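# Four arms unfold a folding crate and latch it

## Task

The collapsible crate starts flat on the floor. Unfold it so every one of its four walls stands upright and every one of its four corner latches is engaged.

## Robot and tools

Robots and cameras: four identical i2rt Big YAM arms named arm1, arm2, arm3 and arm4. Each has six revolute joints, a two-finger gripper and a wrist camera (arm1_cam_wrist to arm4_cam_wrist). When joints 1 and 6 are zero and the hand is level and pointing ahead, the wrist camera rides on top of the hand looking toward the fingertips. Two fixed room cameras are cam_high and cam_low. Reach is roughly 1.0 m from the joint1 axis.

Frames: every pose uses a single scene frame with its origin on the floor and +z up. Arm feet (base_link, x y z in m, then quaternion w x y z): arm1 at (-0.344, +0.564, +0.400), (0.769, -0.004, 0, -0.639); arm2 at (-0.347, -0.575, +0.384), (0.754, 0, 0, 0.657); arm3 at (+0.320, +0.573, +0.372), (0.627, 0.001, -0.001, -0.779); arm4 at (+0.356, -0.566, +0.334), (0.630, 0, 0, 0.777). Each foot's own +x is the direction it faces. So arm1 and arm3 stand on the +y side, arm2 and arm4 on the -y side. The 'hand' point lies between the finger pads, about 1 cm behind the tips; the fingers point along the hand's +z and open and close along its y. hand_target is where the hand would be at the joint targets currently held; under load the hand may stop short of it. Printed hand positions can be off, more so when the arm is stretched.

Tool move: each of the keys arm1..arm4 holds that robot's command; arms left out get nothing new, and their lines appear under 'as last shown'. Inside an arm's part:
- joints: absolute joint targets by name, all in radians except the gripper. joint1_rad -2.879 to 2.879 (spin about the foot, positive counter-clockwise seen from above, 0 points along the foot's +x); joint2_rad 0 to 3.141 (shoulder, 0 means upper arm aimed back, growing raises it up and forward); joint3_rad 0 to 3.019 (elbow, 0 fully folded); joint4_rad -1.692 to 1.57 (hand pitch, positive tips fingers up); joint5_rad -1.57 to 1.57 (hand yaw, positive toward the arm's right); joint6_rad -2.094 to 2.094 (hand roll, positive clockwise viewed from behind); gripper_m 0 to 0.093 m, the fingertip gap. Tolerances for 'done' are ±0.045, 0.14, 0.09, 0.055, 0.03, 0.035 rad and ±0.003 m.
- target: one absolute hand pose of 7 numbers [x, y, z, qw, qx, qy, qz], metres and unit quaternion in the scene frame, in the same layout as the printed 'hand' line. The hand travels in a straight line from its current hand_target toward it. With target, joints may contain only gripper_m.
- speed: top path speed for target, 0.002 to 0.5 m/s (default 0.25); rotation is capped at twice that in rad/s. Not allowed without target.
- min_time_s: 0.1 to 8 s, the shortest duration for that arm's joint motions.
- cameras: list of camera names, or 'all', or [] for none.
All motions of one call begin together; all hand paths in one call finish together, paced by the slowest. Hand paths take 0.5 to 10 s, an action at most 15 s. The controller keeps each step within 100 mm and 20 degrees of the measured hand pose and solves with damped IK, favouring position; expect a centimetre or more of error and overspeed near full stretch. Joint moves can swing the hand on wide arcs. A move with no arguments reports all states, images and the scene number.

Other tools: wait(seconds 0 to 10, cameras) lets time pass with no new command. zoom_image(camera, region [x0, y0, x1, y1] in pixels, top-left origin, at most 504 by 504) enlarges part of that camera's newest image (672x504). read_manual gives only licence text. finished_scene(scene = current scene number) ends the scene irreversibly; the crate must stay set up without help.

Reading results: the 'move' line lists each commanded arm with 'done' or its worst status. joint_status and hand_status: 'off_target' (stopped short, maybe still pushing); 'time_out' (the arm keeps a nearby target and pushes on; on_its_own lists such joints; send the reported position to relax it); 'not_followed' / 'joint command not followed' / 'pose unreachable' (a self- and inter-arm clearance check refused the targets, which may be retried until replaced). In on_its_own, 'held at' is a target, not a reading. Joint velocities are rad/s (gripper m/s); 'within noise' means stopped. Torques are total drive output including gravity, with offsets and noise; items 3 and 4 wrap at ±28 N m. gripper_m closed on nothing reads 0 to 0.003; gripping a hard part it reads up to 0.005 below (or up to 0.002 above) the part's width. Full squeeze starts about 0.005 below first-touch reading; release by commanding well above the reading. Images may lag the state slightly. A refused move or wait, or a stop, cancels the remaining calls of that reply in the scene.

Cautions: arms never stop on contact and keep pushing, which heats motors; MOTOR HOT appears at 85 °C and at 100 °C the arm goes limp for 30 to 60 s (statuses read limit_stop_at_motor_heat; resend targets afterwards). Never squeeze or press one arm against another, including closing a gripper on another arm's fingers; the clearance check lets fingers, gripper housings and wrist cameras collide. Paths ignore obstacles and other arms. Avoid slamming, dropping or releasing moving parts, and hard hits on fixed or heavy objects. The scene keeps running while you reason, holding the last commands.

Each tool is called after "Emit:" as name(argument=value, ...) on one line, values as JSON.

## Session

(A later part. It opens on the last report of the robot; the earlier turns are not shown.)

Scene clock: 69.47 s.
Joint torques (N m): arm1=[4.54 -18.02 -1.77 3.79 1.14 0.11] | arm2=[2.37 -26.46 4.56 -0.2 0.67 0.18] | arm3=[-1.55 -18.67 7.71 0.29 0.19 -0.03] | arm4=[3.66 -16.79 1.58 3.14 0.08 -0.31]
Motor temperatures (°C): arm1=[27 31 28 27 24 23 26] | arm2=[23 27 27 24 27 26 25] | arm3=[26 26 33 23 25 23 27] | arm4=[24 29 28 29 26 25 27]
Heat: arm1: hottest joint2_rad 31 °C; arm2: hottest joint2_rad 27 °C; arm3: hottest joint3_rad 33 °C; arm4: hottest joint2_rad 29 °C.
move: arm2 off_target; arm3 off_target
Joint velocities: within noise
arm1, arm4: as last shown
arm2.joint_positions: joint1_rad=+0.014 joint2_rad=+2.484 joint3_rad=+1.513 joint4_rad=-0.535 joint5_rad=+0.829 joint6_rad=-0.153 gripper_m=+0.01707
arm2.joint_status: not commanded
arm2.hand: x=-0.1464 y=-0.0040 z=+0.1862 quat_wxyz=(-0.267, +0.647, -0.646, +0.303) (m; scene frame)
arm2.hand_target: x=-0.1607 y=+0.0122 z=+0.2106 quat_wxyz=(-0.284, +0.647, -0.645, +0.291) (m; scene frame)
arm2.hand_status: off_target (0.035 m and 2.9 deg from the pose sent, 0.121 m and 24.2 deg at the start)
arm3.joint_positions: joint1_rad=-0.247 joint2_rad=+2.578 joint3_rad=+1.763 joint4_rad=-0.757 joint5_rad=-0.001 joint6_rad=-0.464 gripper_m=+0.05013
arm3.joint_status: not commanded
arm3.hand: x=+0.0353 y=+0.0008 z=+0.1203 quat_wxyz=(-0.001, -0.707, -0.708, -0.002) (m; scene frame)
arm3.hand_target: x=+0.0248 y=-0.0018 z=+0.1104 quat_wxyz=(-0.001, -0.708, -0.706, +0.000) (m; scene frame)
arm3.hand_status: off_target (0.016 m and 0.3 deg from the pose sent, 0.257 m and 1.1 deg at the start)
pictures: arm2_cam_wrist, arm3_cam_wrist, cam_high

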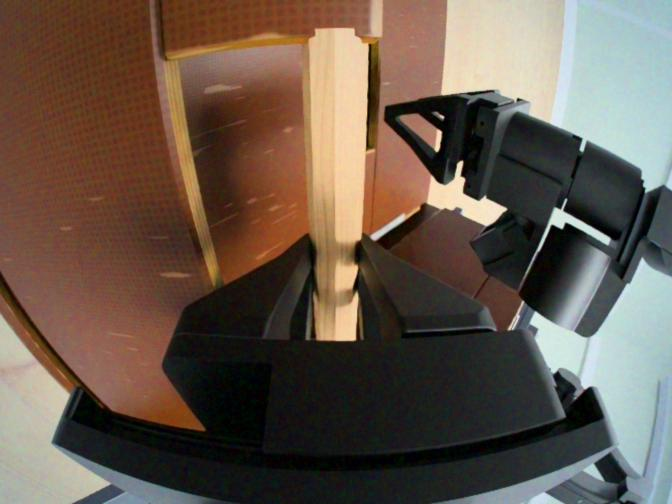

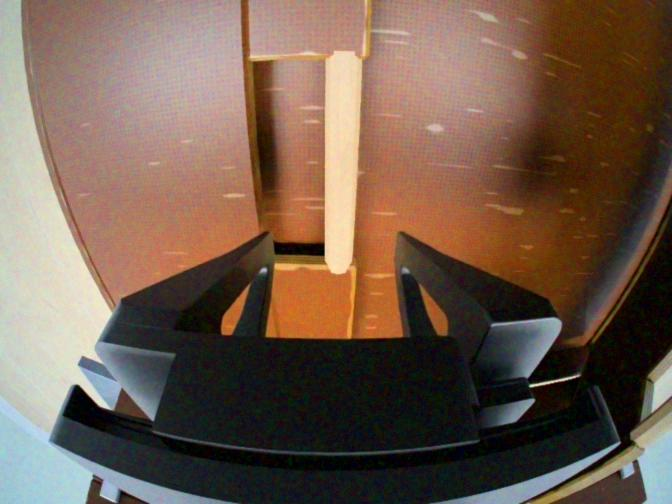

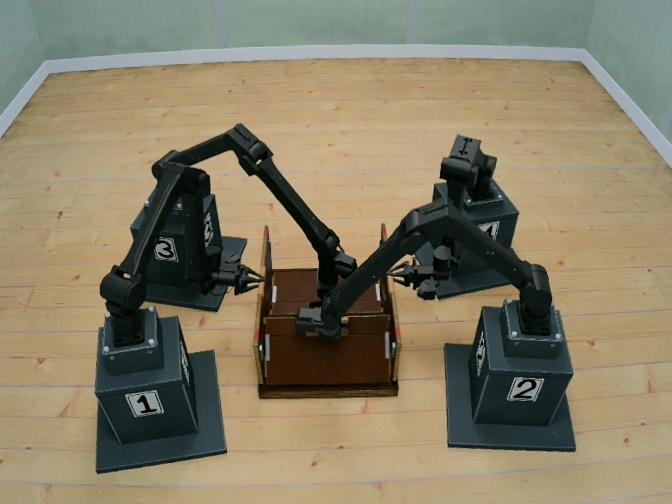

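Emit:
move(arm2={"target": [-0.229, 0.0165, 0.248, -0.3851, 0.593, -0.593, 0.3851], "speed": 0.15}, arm3={"target": [0.0365, -0.005, 0.029, 0, 0.7071, 0.7071, 0], "speed": 0.14}, cameras=["arm3_cam_wrist"])

Emit:
move(arm2={"target": [-0.272, 0.018, 0.257, -0.4156, 0.572, -0.572, 0.4156], "speed": 0.12, "joints": {"gripper_m": 0.0175}}, arm3={"joints": {"gripper_m": 0.006}}, cameras=["arm3_cam_wrist", "arm2_cam_wrist", "cam_high"])

Scene clock: 75.40 s.
Joint torques (N m): arm1=[4.6 -18.14 -1.68 3.6 1.1 0.08] | arm2=[2.32 -24.53 6.67 -0.5 0.71 0.2] | arm3=[-0.15 -18.14 7.08 0.61 0.23 0.14] | arm4=[3.66 -16.79 1.58 3.14 0.08 -0.31]
Motor temperatures (°C): arm1=[27 31 28 27 24 23 26] | arm2=[23 27 27 24 27 26 25] | arm3=[26 26 33 23 25 23 27] | arm4=[24 29 28 29 26 25 27]
Heat: arm1: hottest joint2_rad 31 °C; arm2: hottest joint2_rad 27 °C; arm3: hottest joint3_rad 33 °C; arm4: hottest joint2_rad 29 °C.
move: arm2 off_target; arm3 off_target
Joint velocities: within noise
arm1.joint_positions: joint1_rad=+0.898 joint2_rad=+2.599 joint3_rad=+0.842 joint4_rad=+1.417 joint5_rad=+1.100 joint6_rad=-1.261 gripper_m=+0.01754
arm1.joint_status: not commanded
arm1.hand: x=-0.0163 y=+0.2127 z=+0.2416 quat_wxyz=(+0.014, -0.016, -0.756, +0.654) (m; scene frame)
arm1.hand_target: x=-0.0058 y=+0.2354 z=+0.2441 quat_wxyz=(-0.001, -0.001, -0.753, +0.658) (m; scene frame)
arm1.hand_status: not commanded
arm2.joint_positions: joint1_rad=+0.178 joint2_rad=+2.512 joint3_rad=+1.571 joint4_rad=-0.809 joint5_rad=+1.147 joint6_rad=+0.157 gripper_m=+0.01707
arm2.joint_status: not commanded
arm2.hand: x=-0.2111 y=-0.0018 z=+0.2313 quat_wxyz=(-0.371, +0.592, -0.593, +0.400) (m; scene frame)
arm2.hand_target: x=-0.2275 y=+0.0184 z=+0.2485 quat_wxyz=(-0.388, +0.590, -0.595, +0.384) (m; scene frame)
arm2.hand_status: off_target (0.031 m and 2.4 deg from the pose sent, 0.105 m and 18.7 deg at the start)
arm3.joint_positions: joint1_rad=-0.247 joint2_rad=+2.743 joint3_rad=+1.862 joint4_rad=-0.698 joint5_rad=+0.000 joint6_rad=-0.464 gripper_m=+0.05013
arm3.joint_status: not commanded
arm3.hand: x=+0.0363 y=+0.0029 z=+0.0425 quat_wxyz=(+0.000, -0.707, -0.708, -0.005) (m; scene frame)
arm3.hand_target: x=+0.0367 y=-0.0040 z=+0.0298 quat_wxyz=(+0.000, -0.707, -0.707, +0.001) (m; scene frame)
arm3.hand_status: off_target (0.016 m and 0.6 deg from the pose sent, 0.092 m and 0.3 deg at the start)
arm4: as last shown
pictures: arm3_cam_wrist

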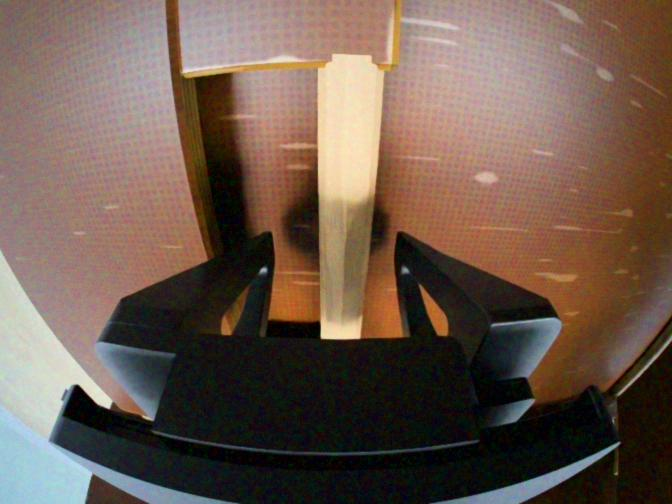

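Scene clock: 76.93 s.
Joint torques (N m): arm1=[4.78 -17.08 -1.81 3.77 1.1 0.11] | arm2=[2.61 -24.29 6.8 -0.94 0.59 0.14] | arm3=[0.21 -18.37 6.95 0.55 -0.07 0.1] | arm4=[3.6 -16.79 1.58 3.07 0.06 -0.3]
Motor temperatures (°C): arm1=[27 31 28 27 24 23 26] | arm2=[23 27 27 24 27 26 25] | arm3=[26 26 32 23 25 23 27] | arm4=[24 29 28 29 26 25 27]
Heat: arm1: hottest joint2_rad 31 °C; arm2: hottest joint2_rad 27 °C; arm3: hottest joint3_rad 32 °C; arm4: hottest joint2_rad 29 °C.
move: arm2 off_target; arm3 off_target
Joint velocities: within noise
arm1: as last shown
arm2.joint_positions: joint1_rad=+0.259 joint2_rad=+2.578 joint3_rad=+1.687 joint4_rad=-1.148 joint5_rad=+1.223 joint6_rad=+0.453 gripper_m=+0.01757
arm2.joint_status: all done
arm2.hand: x=-0.2520 y=-0.0011 z=+0.2440 quat_wxyz=(-0.401, +0.571, -0.570, +0.434) (m; scene frame)
arm2.hand_target: x=-0.2718 y=+0.0171 z=+0.2572 quat_wxyz=(-0.416, +0.572, -0.571, +0.416) (m; scene frame)
arm2.hand_status: off_target (0.031 m and 2.7 deg from the pose sent, 0.069 m and 6.4 deg at the start)
arm3.joint_positions: joint1_rad=-0.248 joint2_rad=+2.745 joint3_rad=+1.863 joint4_rad=-0.695 joint5_rad=+0.008 joint6_rad=-0.461 gripper_m=+0.01652
arm3.joint_status: gripper_m off_target (ended at +0.01655, target +0.00600)
arm3.hand: x=+0.0339 y=+0.0031 z=+0.0419 quat_wxyz=(+0.004, -0.708, -0.706, -0.002) (m; scene frame)
arm3.hand_target: x=+0.0375 y=-0.0036 z=+0.0292 quat_wxyz=(+0.001, -0.707, -0.708, +0.000) (m; scene frame)
arm3.hand_status: not commanded
arm4.joint_positions: joint1_rad=+0.866 joint2_rad=+2.476 joint3_rad=+0.854 joint4_rad=+1.503 joint5_rad=+1.091 joint6_rad=-1.464 gripper_m=+0.01688
arm4.joint_status: not commanded
arm4.hand: x=-0.0055 y=-0.1938 z=+0.2453 quat_wxyz=(-0.687, +0.726, -0.008, +0.007) (m; scene frame)
arm4.hand_target: x=-0.0175 y=-0.2005 z=+0.2555 quat_wxyz=(-0.696, +0.719, +0.002, +0.000) (m; scene frame)
arm4.hand_status: not commanded
pictures: arm2_cam_wrist, arm3_cam_wrist, cam_high

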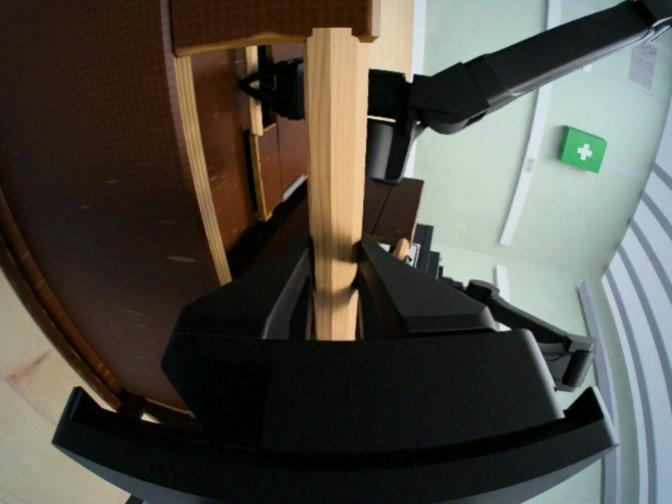

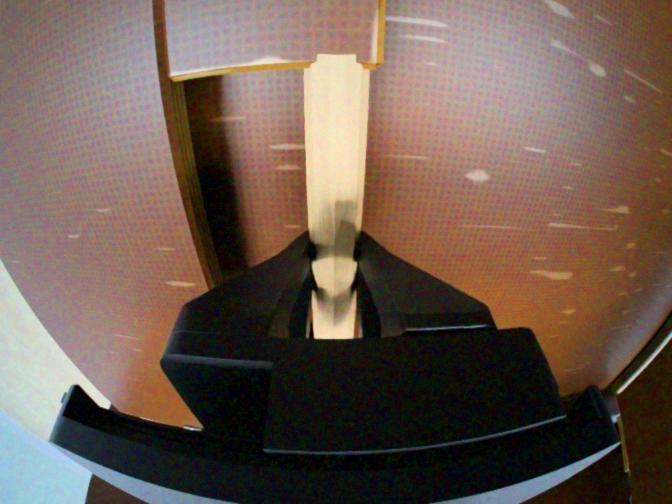

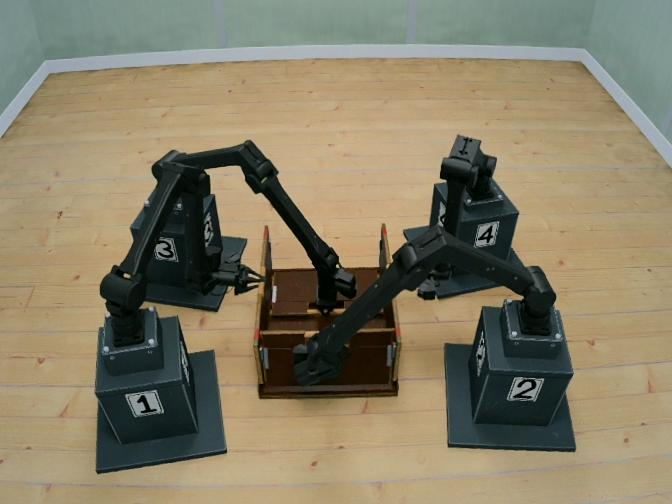

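Emit:
move(arm2={"target": [-0.323, 0.020, 0.262, -0.4255, 0.5647, -0.5647, 0.4255], "speed": 0.08}, arm3={"target": [0.057, -0.0045, 0.151, -0.153, 0.6903, 0.6903, -0.153], "speed": 0.14}, cameras=["arm3_cam_wrist", "cam_high"])

Emit:
zoom_image(camera="cam_high", region=[240, 210, 420, 410])

Scene clock: 82.07 s.
Joint torques (N m): arm1=[4.78 -17.9 -1.78 3.93 1.11 0.04] | arm2=[3.37 -24.82 7.45 -1.2 0.46 0.11] | arm3=[-0.03 -22.48 3.38 0.66 0.8 0.02] | arm4=[3.6 -16.85 1.58 3.07 0.07 -0.3]
Motor temperatures (°C): arm1=[27 31 28 27 24 23 26] | arm2=[23 28 27 24 27 26 25] | arm3=[26 27 32 23 26 23 27] | arm4=[24 29 27 29 26 25 28]
Heat: arm1: hottest joint2_rad 31 °C; arm2: hottest joint2_rad 28 °C; arm3: hottest joint3_rad 32 °C; arm4: hottest joint2_rad 29 °C.
move: arm2 off_target; arm3 off_target
Joint velocities: within noise
arm1, arm4: as last shown
arm1.hand_target: x=-0.0057 y=+0.2354 z=+0.2441 quat_wxyz=(-0.001, -0.001, -0.753, +0.658) (m; scene frame)
arm2.joint_positions: joint1_rad=+0.334 joint2_rad=+2.650 joint3_rad=+1.814 joint4_rad=-1.456 joint5_rad=+1.206 joint6_rad=+0.714 gripper_m=+0.01764
arm2.joint_status: not commanded
arm2.hand: x=-0.2956 y=+0.0002 z=+0.2484 quat_wxyz=(-0.409, +0.561, -0.565, +0.447) (m; scene frame)
arm2.hand_target: x=-0.3225 y=+0.0191 z=+0.2623 quat_wxyz=(-0.426, +0.565, -0.565, +0.425) (m; scene frame)
arm2.hand_status: off_target (0.036 m and 3.2 deg from the pose sent, 0.076 m and 3.2 deg at the start)
arm3.joint_positions: joint1_rad=-0.118 joint2_rad=+2.518 joint3_rad=+1.587 joint4_rad=-0.515 joint5_rad=+0.397 joint6_rad=-0.341 gripper_m=+0.01652
arm3.joint_status: not commanded
arm3.hand: x=+0.0520 y=+0.0041 z=+0.1282 quat_wxyz=(+0.150, -0.698, -0.686, +0.139) (m; scene frame)
arm3.hand_target: x=+0.0567 y=-0.0057 z=+0.1496 quat_wxyz=(+0.149, -0.691, -0.690, +0.153) (m; scene frame)
arm3.hand_status: off_target (0.025 m and 1.9 deg from the pose sent, 0.112 m and 24.9 deg at the start)
arm4.hand_target: x=-0.0175 y=-0.2004 z=+0.2556 quat_wxyz=(-0.696, +0.719, +0.001, +0.000) (m; scene frame)
pictures: arm3_cam_wrist, cam_high

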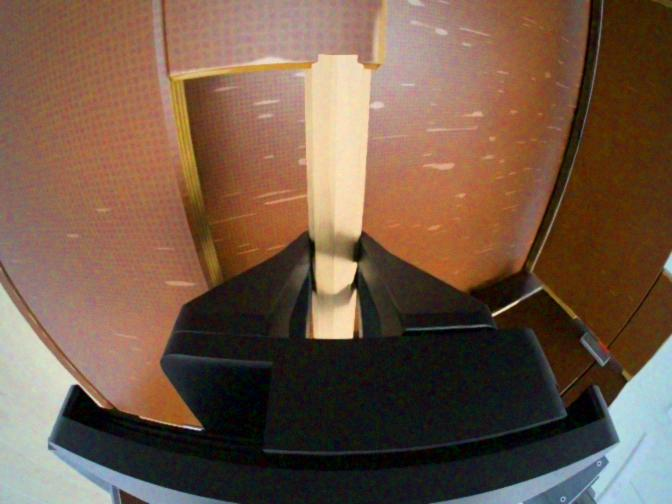

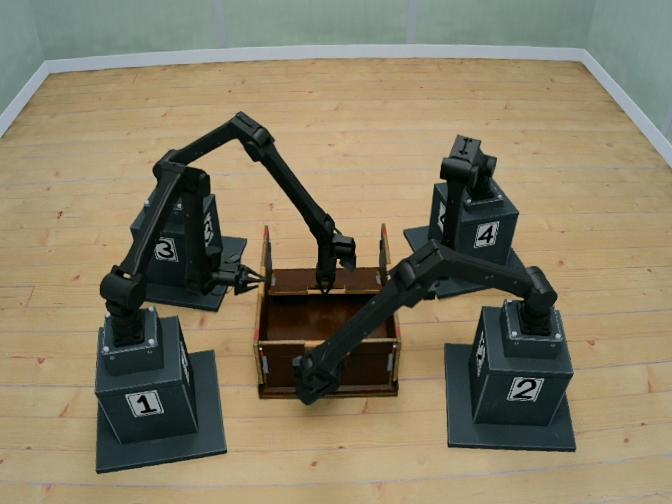

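Scaled by 2.520 from the camera's 672x504 image, which has a finer 960x720 frame.

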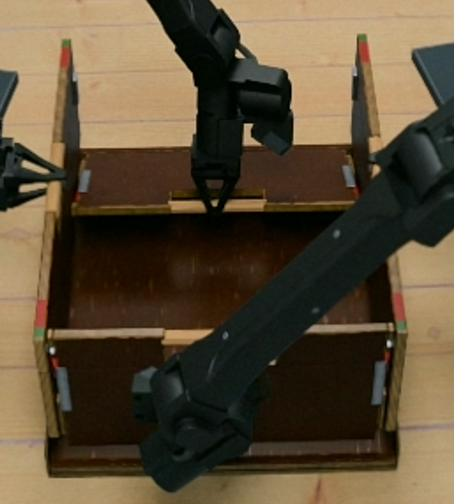

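Emit:
move(arm2={"target": [-0.338, 0.020, 0.262, -0.4255, 0.5647, -0.5647, 0.4255], "speed": 0.08}, arm3={"target": [0.114, -0.006, 0.219, -0.2819, 0.6485, 0.6485, -0.2819], "speed": 0.15}, cameras=[])

Emit:
move(arm3={"target": [0.178, -0.008, 0.258, -0.3799, 0.5964, 0.5964, -0.3799], "speed": 0.16}, cameras=[])

Emit:
move(arm3={"target": [0.219, -0.010, 0.268, -0.412, 0.5747, 0.5747, -0.412], "speed": 0.12, "joints": {"gripper_m": 0.017}}, cameras=["arm3_cam_wrist", "cam_high", "cam_low"])

Scene clock: 86.80 s.
Joint torques (N m): arm1=[4.89 -17.67 -1.85 3.75 1.1 0.11] | arm2=[5.54 -24.94 7.47 -1.32 0.19 0.2] | arm3=[1.03 -21.36 3.85 0.03 1.1 -0.06] | arm4=[3.55 -16.79 1.59 3.07 0.07 -0.3]
Motor temperatures (°C): arm1=[27 31 28 27 24 23 26] | arm2=[23 28 27 24 27 26 25] | arm3=[26 27 32 23 26 23 27] | arm4=[24 29 27 29 26 25 28]
Heat: arm1: hottest joint2_rad 31 °C; arm2: hottest joint2_rad 28 °C; arm3: hottest joint3_rad 32 °C; arm4: hottest joint2_rad 29 °C.
move: arm2 off_target; arm3 off_target
Joint velocities: arm1=[within noise] | arm2=[-0.015 -0.005 -0.002 -0.017 -0.022 -0.022 0.012] | arm3=[within noise] | arm4=[within noise]
arm1, arm4: as last shown
arm2.joint_positions: joint1_rad=+0.334 joint2_rad=+2.665 joint3_rad=+1.840 joint4_rad=-1.509 joint5_rad=+1.197 joint6_rad=+0.754 gripper_m=+0.01759
arm2.joint_status: not commanded
arm2.hand: x=-0.2961 y=-0.0003 z=+0.2483 quat_wxyz=(-0.405, +0.556, -0.568, +0.452) (m; scene frame)
arm2.hand_target: x=-0.3373 y=+0.0175 z=+0.2621 quat_wxyz=(-0.425, +0.566, -0.564, +0.425) (m; scene frame)
arm2.hand_status: off_target (0.049 m and 4.0 deg from the pose sent, 0.049 m and 3.2 deg at the start)
arm3.joint_positions: joint1_rad=+0.052 joint2_rad=+2.418 joint3_rad=+1.467 joint4_rad=-0.492 joint5_rad=+0.799 joint6_rad=-0.186 gripper_m=+0.01652
arm3.joint_status: not commanded
arm3.hand: x=+0.1002 y=+0.0044 z=+0.1964 quat_wxyz=(+0.284, -0.661, -0.640, +0.270) (m; scene frame)
arm3.hand_target: x=+0.1119 y=-0.0067 z=+0.2181 quat_wxyz=(+0.283, -0.648, -0.649, +0.282) (m; scene frame)
arm3.hand_status: off_target (0.028 m and 2.2 deg from the pose sent, 0.110 m and 23.4 deg at the start)
pictures: none
No camera images: "cameras" was empty.

Scene clock: 88.67 s.
Joint torques (N m): arm1=[5.25 -17.79 -1.89 3.81 1.13 0.07] | arm2=[5.6 -25 7.41 -1.29 0.17 0.17] | arm3=[0.85 -19.55 6.54 -1.4 1.37 0] | arm4=[3.6 -16.85 1.58 3.07 0.07 -0.3]
Motor temperatures (°C): arm1=[27 31 28 27 24 23 26] | arm2=[23 28 27 24 27 26 25] | arm3=[26 27 31 23 26 23 27] | arm4=[24 29 27 29 26 25 28]
Heat: arm1: hottest joint2_rad 31 °C; arm2: hottest joint2_rad 28 °C; arm3: hottest joint3_rad 31 °C; arm4: hottest joint2_rad 29 °C.
move: arm3 off_target
Joint velocities: within noise
arm1, arm4: as last shown
arm2.joint_positions: joint1_rad=+0.334 joint2_rad=+2.665 joint3_rad=+1.841 joint4_rad=-1.509 joint5_rad=+1.197 joint6_rad=+0.754 gripper_m=+0.01763
arm2.joint_status: not commanded
arm2.hand: x=-0.2962 y=+0.0003 z=+0.2486 quat_wxyz=(-0.405, +0.555, -0.568, +0.452) (m; scene frame)
arm2.hand_target: x=-0.3374 y=+0.0180 z=+0.2624 quat_wxyz=(-0.425, +0.566, -0.565, +0.425) (m; scene frame)
arm2.hand_status: not commanded
arm3.joint_positions: joint1_rad=+0.224 joint2_rad=+2.418 joint3_rad=+1.472 joint4_rad=-0.670 joint5_rad=+1.120 joint6_rad=+0.070 gripper_m=+0.01653
arm3.joint_status: not commanded
arm3.hand: x=+0.1685 y=+0.0050 z=+0.2418 quat_wxyz=(+0.374, -0.609, -0.590, +0.376) (m; scene frame)
arm3.hand_target: x=+0.1767 y=-0.0101 z=+0.2588 quat_wxyz=(+0.377, -0.597, -0.595, +0.384) (m; scene frame)
arm3.hand_status: off_target (0.023 m and 1.9 deg from the pose sent, 0.100 m and 19.0 deg at the start)
pictures: none
No camera images: "cameras" was empty.

Scene clock: 90.33 s.
Joint torques (N m): arm1=[3.96 -18.14 -1.74 3.56 1.16 0.07] | arm2=[5.6 -24.94 7.42 -1.32 0.17 0.16] | arm3=[0.56 -18.9 6.84 -1.96 1.4 -0.02] | arm4=[3.55 -16.85 1.58 3.07 0.06 -0.3]
Motor temperatures (°C): arm1=[27 31 28 27 24 23 26] | arm2=[23 29 27 24 27 26 25] | arm3=[26 27 31 23 26 23 27] | arm4=[24 29 27 29 26 25 28]
Heat: arm1: hottest joint2_rad 31 °C; arm2: hottest joint2_rad 29 °C; arm3: hottest joint3_rad 31 °C; arm4: hottest joint2_rad 29 °C.
move: arm3 off_target
Joint velocities: arm1=[within noise] | arm2=[within noise] | arm3=[0.005 0.005 0.002 -0.017 -0.022 0.051 0.011] | arm4=[within noise]
arm1, arm2, arm4: as last shown
arm2.joint_positions: joint1_rad=+0.334 joint2_rad=+2.665 joint3_rad=+1.841 joint4_rad=-1.509 joint5_rad=+1.197 joint6_rad=+0.754 gripper_m=+0.01764
arm3.joint_positions: joint1_rad=+0.307 joint2_rad=+2.472 joint3_rad=+1.564 joint4_rad=-0.965 joint5_rad=+1.210 joint6_rad=+0.335 gripper_m=+0.01708
arm3.joint_status: all done
arm3.hand: x=+0.2088 y=+0.0052 z=+0.2532 quat_wxyz=(+0.408, -0.589, -0.569, +0.405) (m; scene frame)
arm3.hand_target: x=+0.2186 y=-0.0098 z=+0.2680 quat_wxyz=(+0.411, -0.574, -0.575, +0.413) (m; scene frame)
arm3.hand_status: off_target (0.024 m and 2.0 deg from the pose sent, 0.059 m and 7.4 deg at the start)
pictures: arm3_cam_wrist, cam_high, cam_low

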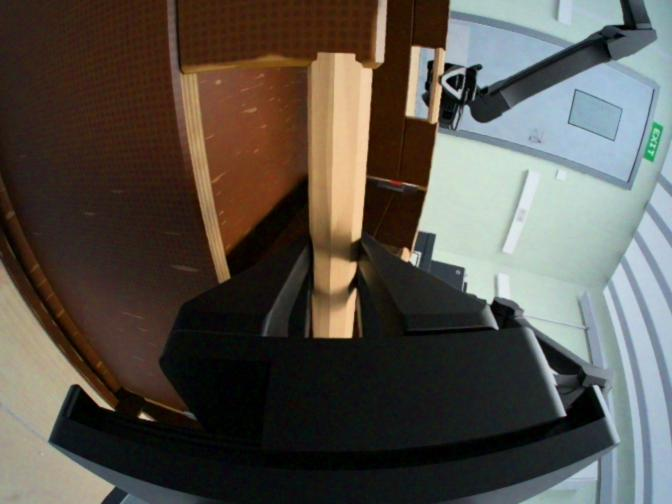

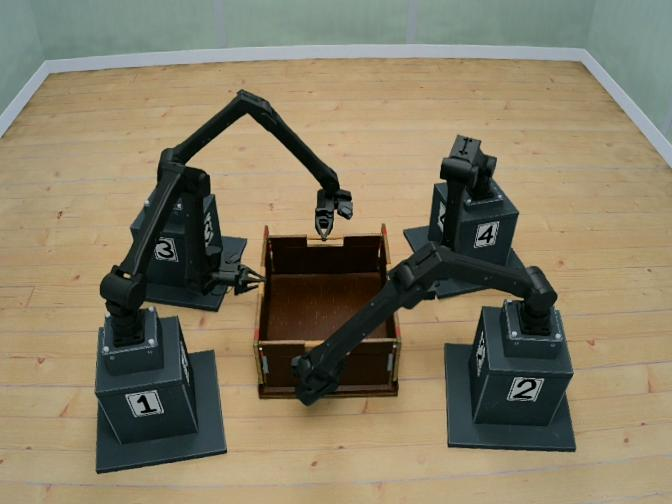

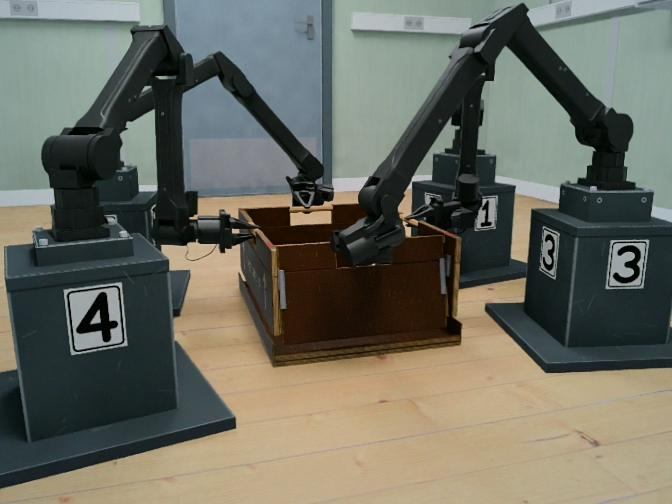

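Emit:
move(arm3={"target": [0.278, -0.012, 0.270, -0.412, 0.5747, 0.5747, -0.412], "speed": 0.08}, cameras=[])

Emit:
move(arm1={"target": [-0.0125, 0.213, 0.243, 0, 0, 0.755, -0.656], "speed": 0.05}, arm4={"target": [-0.0125, -0.192, 0.250, -0.6947, 0.7193, 0, 0], "speed": 0.05}, arm2={"target": [-0.277, 0.014, 0.257, -0.422, 0.565, -0.567, 0.425], "speed": 0.06}, arm3={"target": [0.236, -0.010, 0.264, -0.412, 0.5747, 0.5747, -0.412], "speed": 0.06}, cameras=["arm2_cam_wrist", "arm3_cam_wrist", "cam_high", "cam_low"])

Emit:
zoom_image(camera="cam_high", region=[240, 210, 420, 410])

Scene clock: 94.93 s.
Joint torques (N m): arm1=[4.25 -17.73 -1.89 3.93 1.11 0.09] | arm2=[5.6 -25 7.39 -1.31 0.18 0.17] | arm3=[1.9 -19.66 7.56 -2.41 0.71 -0.01] | arm4=[3.55 -16.79 1.58 3.07 0.06 -0.3]
Motor temperatures (°C): arm1=[27 31 28 27 24 23 26] | arm2=[23 29 27 24 27 26 25] | arm3=[26 27 31 23 26 23 27] | arm4=[24 29 27 29 26 25 28]
Heat: arm1: hottest joint2_rad 31 °C; arm2: hottest joint2_rad 29 °C; arm3: hottest joint3_rad 31 °C; arm4: hottest joint2_rad 29 °C.
move: arm3 off_target
Joint velocities: arm1=[within noise] | arm2=[-0.005 -0.005 -0.017 -0.007 0.007 -0.037 -0.004] | arm3=[within noise] | arm4=[within noise]
arm1.joint_positions: joint1_rad=+0.898 joint2_rad=+2.599 joint3_rad=+0.842 joint4_rad=+1.417 joint5_rad=+1.102 joint6_rad=-1.261 gripper_m=+0.01754
arm1.joint_status: not commanded
arm1.hand: x=-0.0166 y=+0.2127 z=+0.2416 quat_wxyz=(+0.014, -0.016, -0.756, +0.654) (m; scene frame)
arm1.hand_target: x=-0.0060 y=+0.2353 z=+0.2442 quat_wxyz=(-0.001, -0.001, -0.753, +0.658) (m; scene frame)
arm1.hand_status: not commanded
arm2, arm4: as last shown
arm2.joint_positions: joint1_rad=+0.334 joint2_rad=+2.665 joint3_rad=+1.841 joint4_rad=-1.509 joint5_rad=+1.197 joint6_rad=+0.754 gripper_m=+0.01755
arm2.hand_target: x=-0.3375 y=+0.0180 z=+0.2624 quat_wxyz=(-0.425, +0.566, -0.565, +0.425) (m; scene frame)
arm3.joint_positions: joint1_rad=+0.388 joint2_rad=+2.529 joint3_rad=+1.674 joint4_rad=-1.265 joint5_rad=+1.187 joint6_rad=+0.590 gripper_m=+0.01712
arm3.joint_status: not commanded
arm3.hand: x=+0.2556 y=+0.0049 z=+0.2575 quat_wxyz=(+0.417, -0.587, -0.563, +0.406) (m; scene frame)
arm3.hand_target: x=+0.2772 y=-0.0115 z=+0.2703 quat_wxyz=(+0.411, -0.574, -0.575, +0.413) (m; scene frame)
arm3.hand_status: off_target (0.031 m and 2.2 deg from the pose sent, 0.073 m and 2.0 deg at the start)
pictures: none
No camera images: "cameras" was empty.

Scene clock: 96.87 s.
Joint torques (N m): arm1=[0.15 -18.37 -1.09 3.28 0 -0.03] | arm2=[-1.85 -24.64 5.09 0.92 1.04 -0.34] | arm3=[-2.32 -20.01 5.14 1.32 1.39 -0.62] | arm4=[2.14 -15.97 1.92 2.84 -0.16 -0.19]
Motor temperatures (°C): arm1=[27 31 28 27 24 23 26] | arm2=[23 29 27 24 27 26 25] | arm3=[26 27 31 23 27 23 27] | arm4=[24 29 27 29 26 25 28]
Heat: arm1: hottest joint2_rad 31 °C; arm2: hottest joint2_rad 29 °C; arm3: hottest joint3_rad 31 °C; arm4: hottest joint2_rad 29 °C.
move: arm1 done; arm2 off_target; arm3 off_target; arm4 done
Joint velocities: within noise
arm1.joint_positions: joint1_rad=+0.892 joint2_rad=+2.602 joint3_rad=+0.836 joint4_rad=+1.439 joint5_rad=+1.074 joint6_rad=-1.276 gripper_m=+0.01754
arm1.joint_status: not commanded
arm1.hand: x=-0.0163 y=+0.2119 z=+0.2416 quat_wxyz=(+0.007, -0.008, -0.757, +0.653) (m; scene frame)
arm1.hand_target: x=-0.0160 y=+0.2141 z=+0.2430 quat_wxyz=(+0.004, -0.002, -0.755, +0.655) (m; scene frame)
arm1.hand_status: done (0.004 m and 1.3 deg from the pose sent, 0.004 m and 2.5 deg at the start)
arm2.joint_positions: joint1_rad=+0.331 joint2_rad=+2.607 joint3_rad=+1.736 joint4_rad=-1.297 joint5_rad=+1.228 joint6_rad=+0.588 gripper_m=+0.01762
arm2.joint_status: not commanded
arm2.hand: x=-0.2925 y=+0.0000 z=+0.2477 quat_wxyz=(-0.416, +0.575, -0.555, +0.433) (m; scene frame)
arm2.hand_target: x=-0.2828 y=+0.0132 z=+0.2580 quat_wxyz=(-0.424, +0.566, -0.565, +0.424) (m; scene frame)
arm2.hand_status: off_target (0.023 m and 2.1 deg from the pose sent, 0.025 m and 3.8 deg at the start)
arm3.joint_positions: joint1_rad=+0.385 joint2_rad=+2.513 joint3_rad=+1.642 joint4_rad=-1.193 joint5_rad=+1.200 joint6_rad=+0.518 gripper_m=+0.01717
arm3.joint_status: not commanded
arm3.hand: x=+0.2531 y=+0.0048 z=+0.2565 quat_wxyz=(+0.415, -0.577, -0.573, +0.408) (m; scene frame)
arm3.hand_target: x=+0.2424 y=-0.0087 z=+0.2648 quat_wxyz=(+0.416, -0.571, -0.576, +0.412) (m; scene frame)
arm3.hand_status: off_target (0.024 m and 0.7 deg from the pose sent, 0.025 m and 2.2 deg at the start)
arm4.joint_positions: joint1_rad=+0.861 joint2_rad=+2.480 joint3_rad=+0.857 joint4_rad=+1.511 joint5_rad=+1.085 joint6_rad=-1.467 gripper_m=+0.01688
arm4.joint_status: not commanded
arm4.hand: x=-0.0055 y=-0.1918 z=+0.2453 quat_wxyz=(-0.688, +0.725, -0.009, +0.005) (m; scene frame)
arm4.hand_target: x=-0.0111 y=-0.1918 z=+0.2504 quat_wxyz=(-0.695, +0.719, -0.004, +0.003) (m; scene frame)
arm4.hand_status: done (0.008 m and 1.5 deg from the pose sent, 0.009 m and 1.7 deg at the start)
pictures: arm2_cam_wrist, arm3_cam_wrist, cam_high, cam_low

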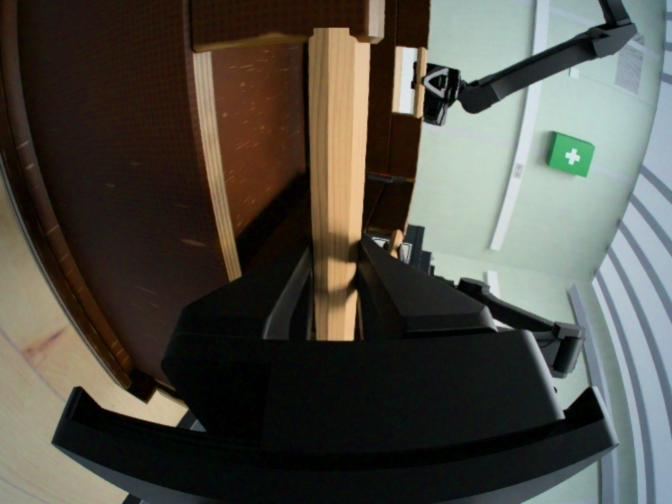

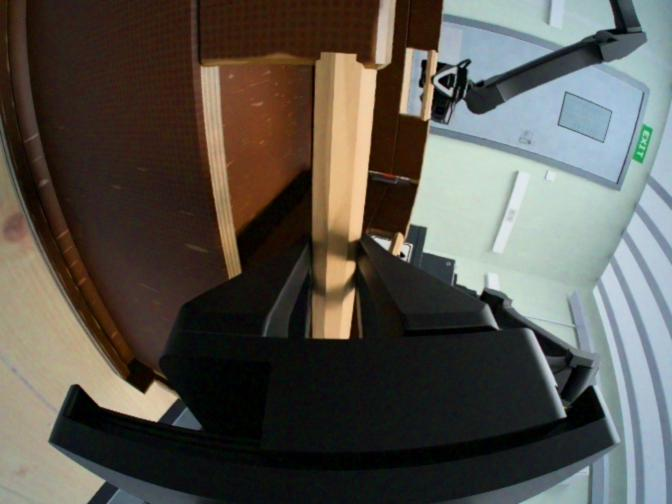

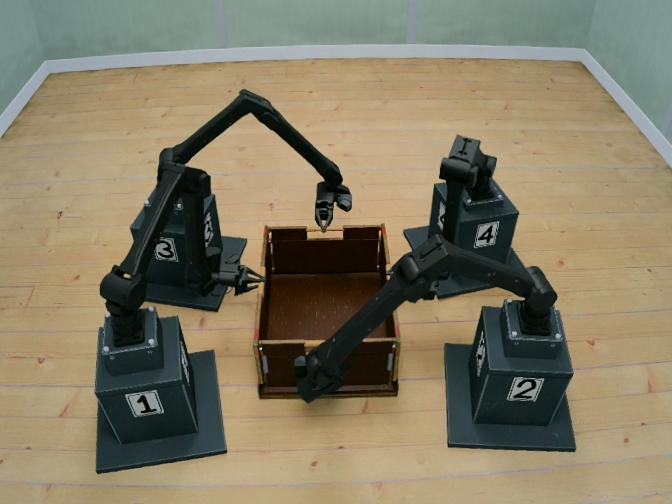

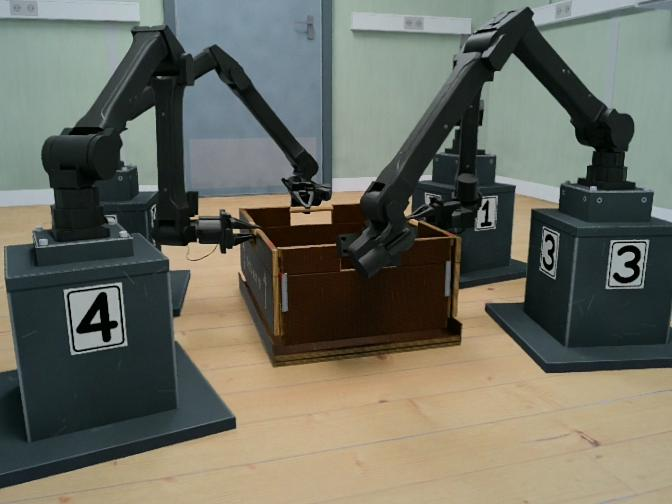

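Scaled by 2.520 from the camera's 672x504 image, which has a finer 960x720 frame.

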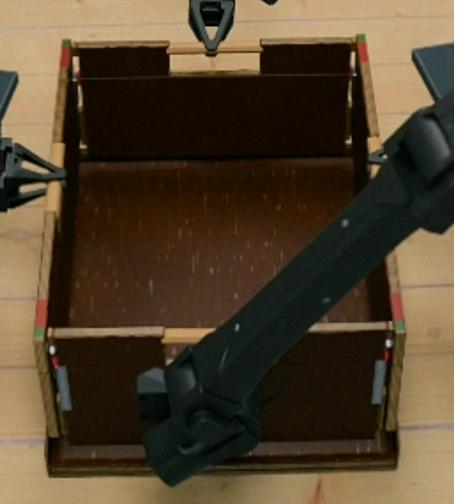

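Emit:
move(arm1={"joints": {"gripper_m": 0.05}}, arm4={"joints": {"gripper_m": 0.05}}, arm2={"target": [-0.293, 0.007, 0.256, -0.422, 0.565, -0.567, 0.425], "speed": 0.06, "joints": {"gripper_m": 0.05}}, arm3={"target": [0.2535, -0.002, 0.263, -0.412, 0.5747, 0.5747, -0.412], "speed": 0.06, "joints": {"gripper_m": 0.05}}, cameras=[])

Emit:
move(arm1={"target": [-0.014, 0.285, 0.253, 0, 0, 0.755, -0.656], "speed": 0.12}, arm2={"target": [-0.357, 0.005, 0.275, -0.42, 0.565, -0.57, 0.426], "speed": 0.12}, arm3={"target": [0.319, -0.002, 0.283, -0.413, 0.577, 0.573, -0.411], "speed": 0.12}, arm4={"target": [-0.0115, -0.264, 0.261, -0.694, 0.720, 0, 0], "speed": 0.12}, cameras=["arm1_cam_wrist", "arm2_cam_wrist", "arm3_cam_wrist", "arm4_cam_wrist", "cam_high", "cam_low"])

Emit:
zoom_image(camera="cam_high", region=[240, 210, 420, 410])

Emit:
zoom_image(camera="cam_low", region=[220, 190, 480, 380])

Scene clock: 101.33 s.
Joint torques (N m): arm1=[0.03 -17.96 -0.99 2.66 0.2 0.09] | arm2=[-0.15 -24.35 5.5 -0.69 0.43 0.15] | arm3=[-1.03 -19.31 4.41 -0.68 0.42 0.27] | arm4=[1.67 -16.03 1.83 2.25 -0.11 0]
Motor temperatures (°C): arm1=[27 31 28 27 24 23 26] | arm2=[23 29 27 24 27 26 25] | arm3=[26 27 31 23 27 23 27] | arm4=[24 29 27 29 26 25 28]
Heat: arm1: hottest joint2_rad 31 °C; arm2: hottest joint2_rad 29 °C; arm3: hottest joint3_rad 31 °C; arm4: hottest joint2_rad 29 °C.
move: arm1 done; arm2 off_target; arm3 done; arm4 done
Joint velocities: within noise
arm1.joint_positions: joint1_rad=+0.902 joint2_rad=+2.602 joint3_rad=+0.838 joint4_rad=+1.453 joint5_rad=+1.062 joint6_rad=-1.287 gripper_m=+0.04996
arm1.joint_status: all done
arm1.hand: x=-0.0093 y=+0.2149 z=+0.2431 quat_wxyz=(-0.002, +0.000, -0.756, +0.654) (m; scene frame)
arm1.hand_target: x=-0.0108 y=+0.2170 z=+0.2428 quat_wxyz=(-0.001, +0.005, -0.756, +0.655) (m; scene frame)
arm1.hand_status: not commanded
arm2.joint_positions: joint1_rad=+0.320 joint2_rad=+2.607 joint3_rad=+1.736 joint4_rad=-1.294 joint5_rad=+1.228 joint6_rad=+0.594 gripper_m=+0.04988
arm2.joint_status: all done
arm2.hand: x=-0.2864 y=-0.0003 z=+0.2475 quat_wxyz=(-0.416, +0.569, -0.561, +0.433) (m; scene frame)
arm2.hand_target: x=-0.2906 y=+0.0075 z=+0.2555 quat_wxyz=(-0.421, +0.565, -0.567, +0.425) (m; scene frame)
arm2.hand_status: off_target (0.013 m and 1.4 deg from the pose sent, 0.011 m and 2.1 deg at the start)
arm3.joint_positions: joint1_rad=+0.379 joint2_rad=+2.512 joint3_rad=+1.642 joint4_rad=-1.169 joint5_rad=+1.212 joint6_rad=+0.472 gripper_m=+0.04989
arm3.joint_status: all done
arm3.hand: x=+0.2495 y=+0.0009 z=+0.2575 quat_wxyz=(+0.419, -0.568, -0.579, +0.408) (m; scene frame)
arm3.hand_target: x=+0.2514 y=-0.0030 z=+0.2628 quat_wxyz=(+0.412, -0.575, -0.575, +0.411) (m; scene frame)
arm3.hand_status: done (0.007 m and 1.3 deg from the pose sent, 0.009 m and 0.7 deg at the start)
arm4.joint_positions: joint1_rad=+0.864 joint2_rad=+2.480 joint3_rad=+0.859 joint4_rad=+1.523 joint5_rad=+1.076 joint6_rad=-1.493 gripper_m=+0.04995
arm4.joint_status: all done
arm4.hand: x=-0.0089 y=-0.1925 z=+0.2472 quat_wxyz=(-0.691, +0.723, +0.001, +0.005) (m; scene frame)
arm4.hand_target: x=-0.0134 y=-0.1928 z=+0.2502 quat_wxyz=(-0.694, +0.720, +0.003, +0.002) (m; scene frame)
arm4.hand_status: not commanded
pictures: none
No camera images: "cameras" was empty.

Scene clock: 103.03 s.
Joint torques (N m): arm1=[0.21 -18.55 -1.8 1.4 0.48 0.18] | arm2=[0.56 -23.12 6.71 -1.16 0.33 0.19] | arm3=[-0.5 -17.85 6.82 -1.46 0.38 0.25] | arm4=[2.14 -15.62 0.1 2.13 0.05 0.41]
Motor temperatures (°C): arm1=[27 31 28 26 24 23 26] | arm2=[23 29 27 24 27 26 25] | arm3=[26 27 31 23 27 23 27] | arm4=[24 29 27 29 26 25 28]
Heat: arm1: hottest joint2_rad 31 °C; arm2: hottest joint2_rad 29 °C; arm3: hottest joint3_rad 31 °C; arm4: hottest joint2_rad 29 °C.
move: arm1 done; arm2 done; arm3 done; arm4 done
Joint velocities: within noise
arm1.joint_positions: joint1_rad=+1.070 joint2_rad=+2.573 joint3_rad=+0.753 joint4_rad=+1.391 joint5_rad=+1.226 joint6_rad=-1.158 gripper_m=+0.04996
arm1.joint_status: not commanded
arm1.hand: x=-0.0119 y=+0.2816 z=+0.2514 quat_wxyz=(+0.000, -0.001, -0.753, +0.658) (m; scene frame)
arm1.hand_target: x=-0.0126 y=+0.2843 z=+0.2535 quat_wxyz=(-0.002, -0.001, -0.754, +0.657) (m; scene frame)
arm1.hand_status: done (0.004 m and 0.3 deg from the pose sent, 0.071 m and 0.4 deg at the start)
arm2.joint_positions: joint1_rad=+0.432 joint2_rad=+2.618 joint3_rad=+1.832 joint4_rad=-1.584 joint5_rad=+1.154 joint6_rad=+0.824 gripper_m=+0.04988
arm2.joint_status: not commanded
arm2.hand: x=-0.3545 y=-0.0020 z=+0.2748 quat_wxyz=(-0.418, +0.568, -0.564, +0.430) (m; scene frame)
arm2.hand_target: x=-0.3539 y=+0.0050 z=+0.2751 quat_wxyz=(-0.419, +0.563, -0.571, +0.426) (m; scene frame)
arm2.hand_status: done (0.007 m and 0.9 deg from the pose sent, 0.076 m and 1.5 deg at the start)
arm3.joint_positions: joint1_rad=+0.491 joint2_rad=+2.513 joint3_rad=+1.730 joint4_rad=-1.478 joint5_rad=+1.151 joint6_rad=+0.730 gripper_m=+0.04989
arm3.joint_status: not commanded
arm3.hand: x=+0.3158 y=+0.0045 z=+0.2884 quat_wxyz=(+0.415, -0.572, -0.575, +0.411) (m; scene frame)
arm3.hand_target: x=+0.3178 y=-0.0016 z=+0.2824 quat_wxyz=(+0.414, -0.576, -0.573, +0.411) (m; scene frame)
arm3.hand_status: done (0.009 m and 0.6 deg from the pose sent, 0.074 m and 1.4 deg at the start)
arm4.joint_positions: joint1_rad=+1.024 joint2_rad=+2.446 joint3_rad=+0.774 joint4_rad=+1.542 joint5_rad=+1.231 joint6_rad=-1.481 gripper_m=+0.04995
arm4.joint_status: not commanded
arm4.hand: x=-0.0124 y=-0.2617 z=+0.2583 quat_wxyz=(-0.692, +0.722, +0.011, +0.012) (m; scene frame)
arm4.hand_target: x=-0.0120 y=-0.2635 z=+0.2622 quat_wxyz=(-0.693, +0.720, +0.000, +0.000) (m; scene frame)
arm4.hand_status: done (0.004 m and 1.9 deg from the pose sent, 0.073 m and 0.8 deg at the start; a joint's target at an end of its range on 44 of 51 steps)
pictures: arm1_cam_wrist, arm2_cam_wrist, arm3_cam_wrist, arm4_cam_wrist, cam_high, cam_low

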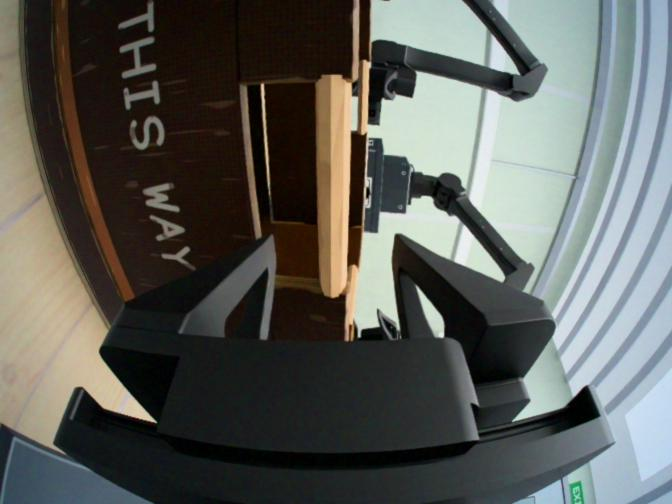

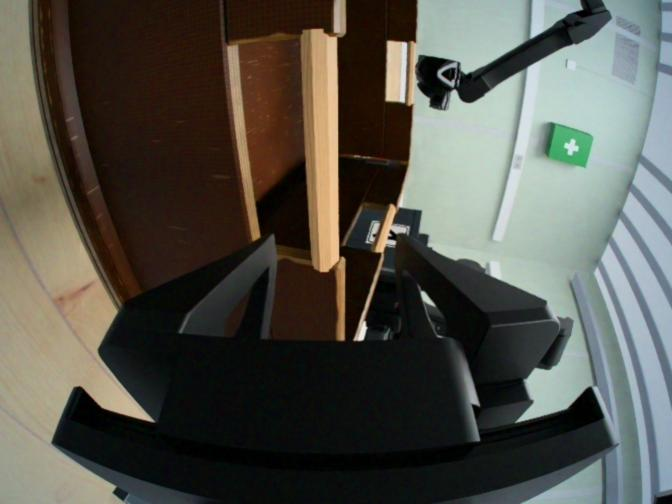

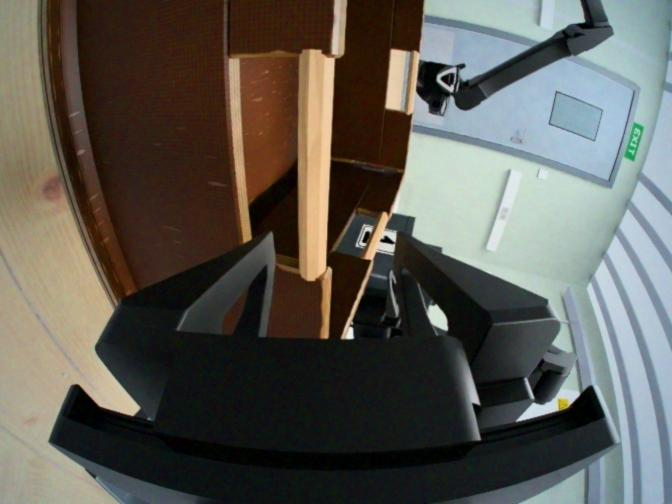

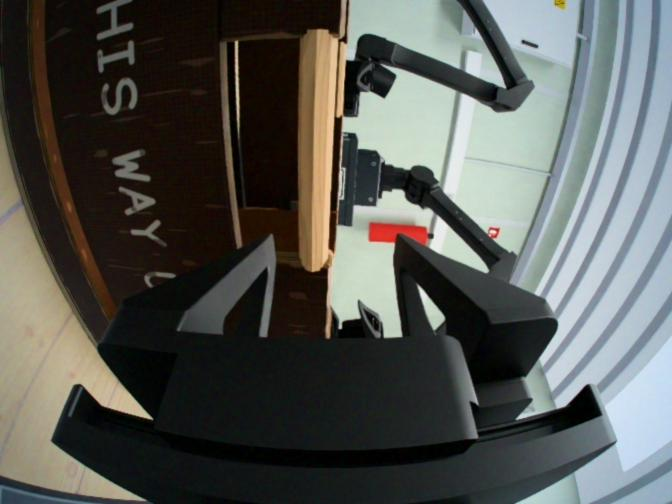

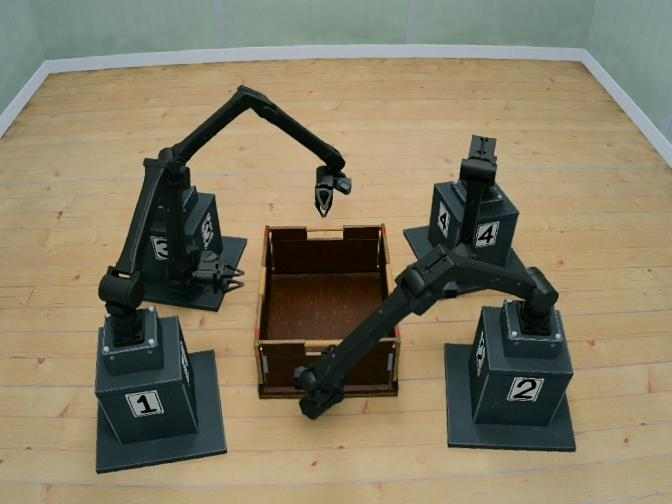

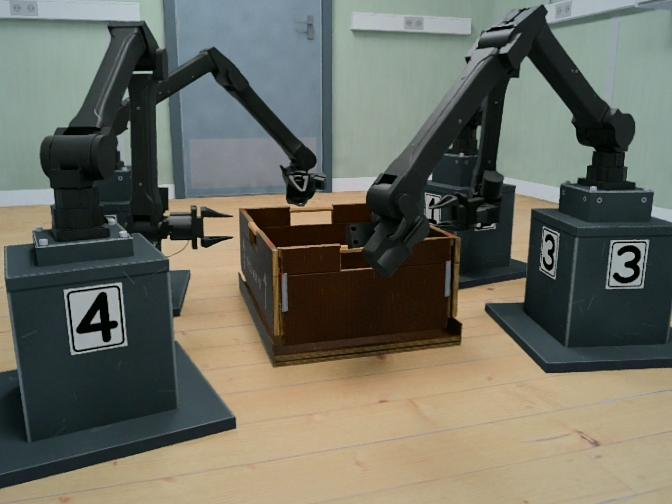

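Scaled by 2.520 from the camera's 672x504 image, which has a finer 960x720 frame.

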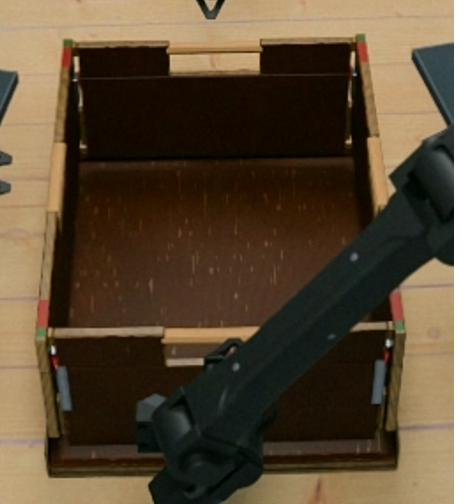

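Scaled by 1.938 from the camera's 672x504 image, which has a finer 960x720 frame.

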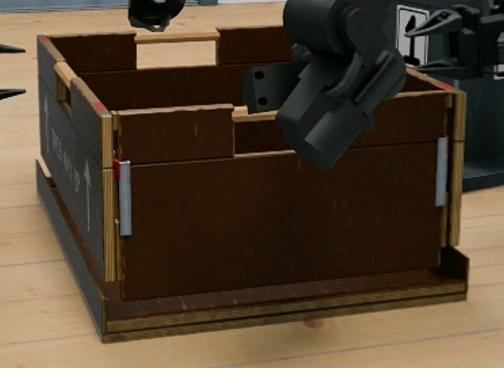

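Emit:
finished_scene(scene=2)

The scene is finished: the task was done.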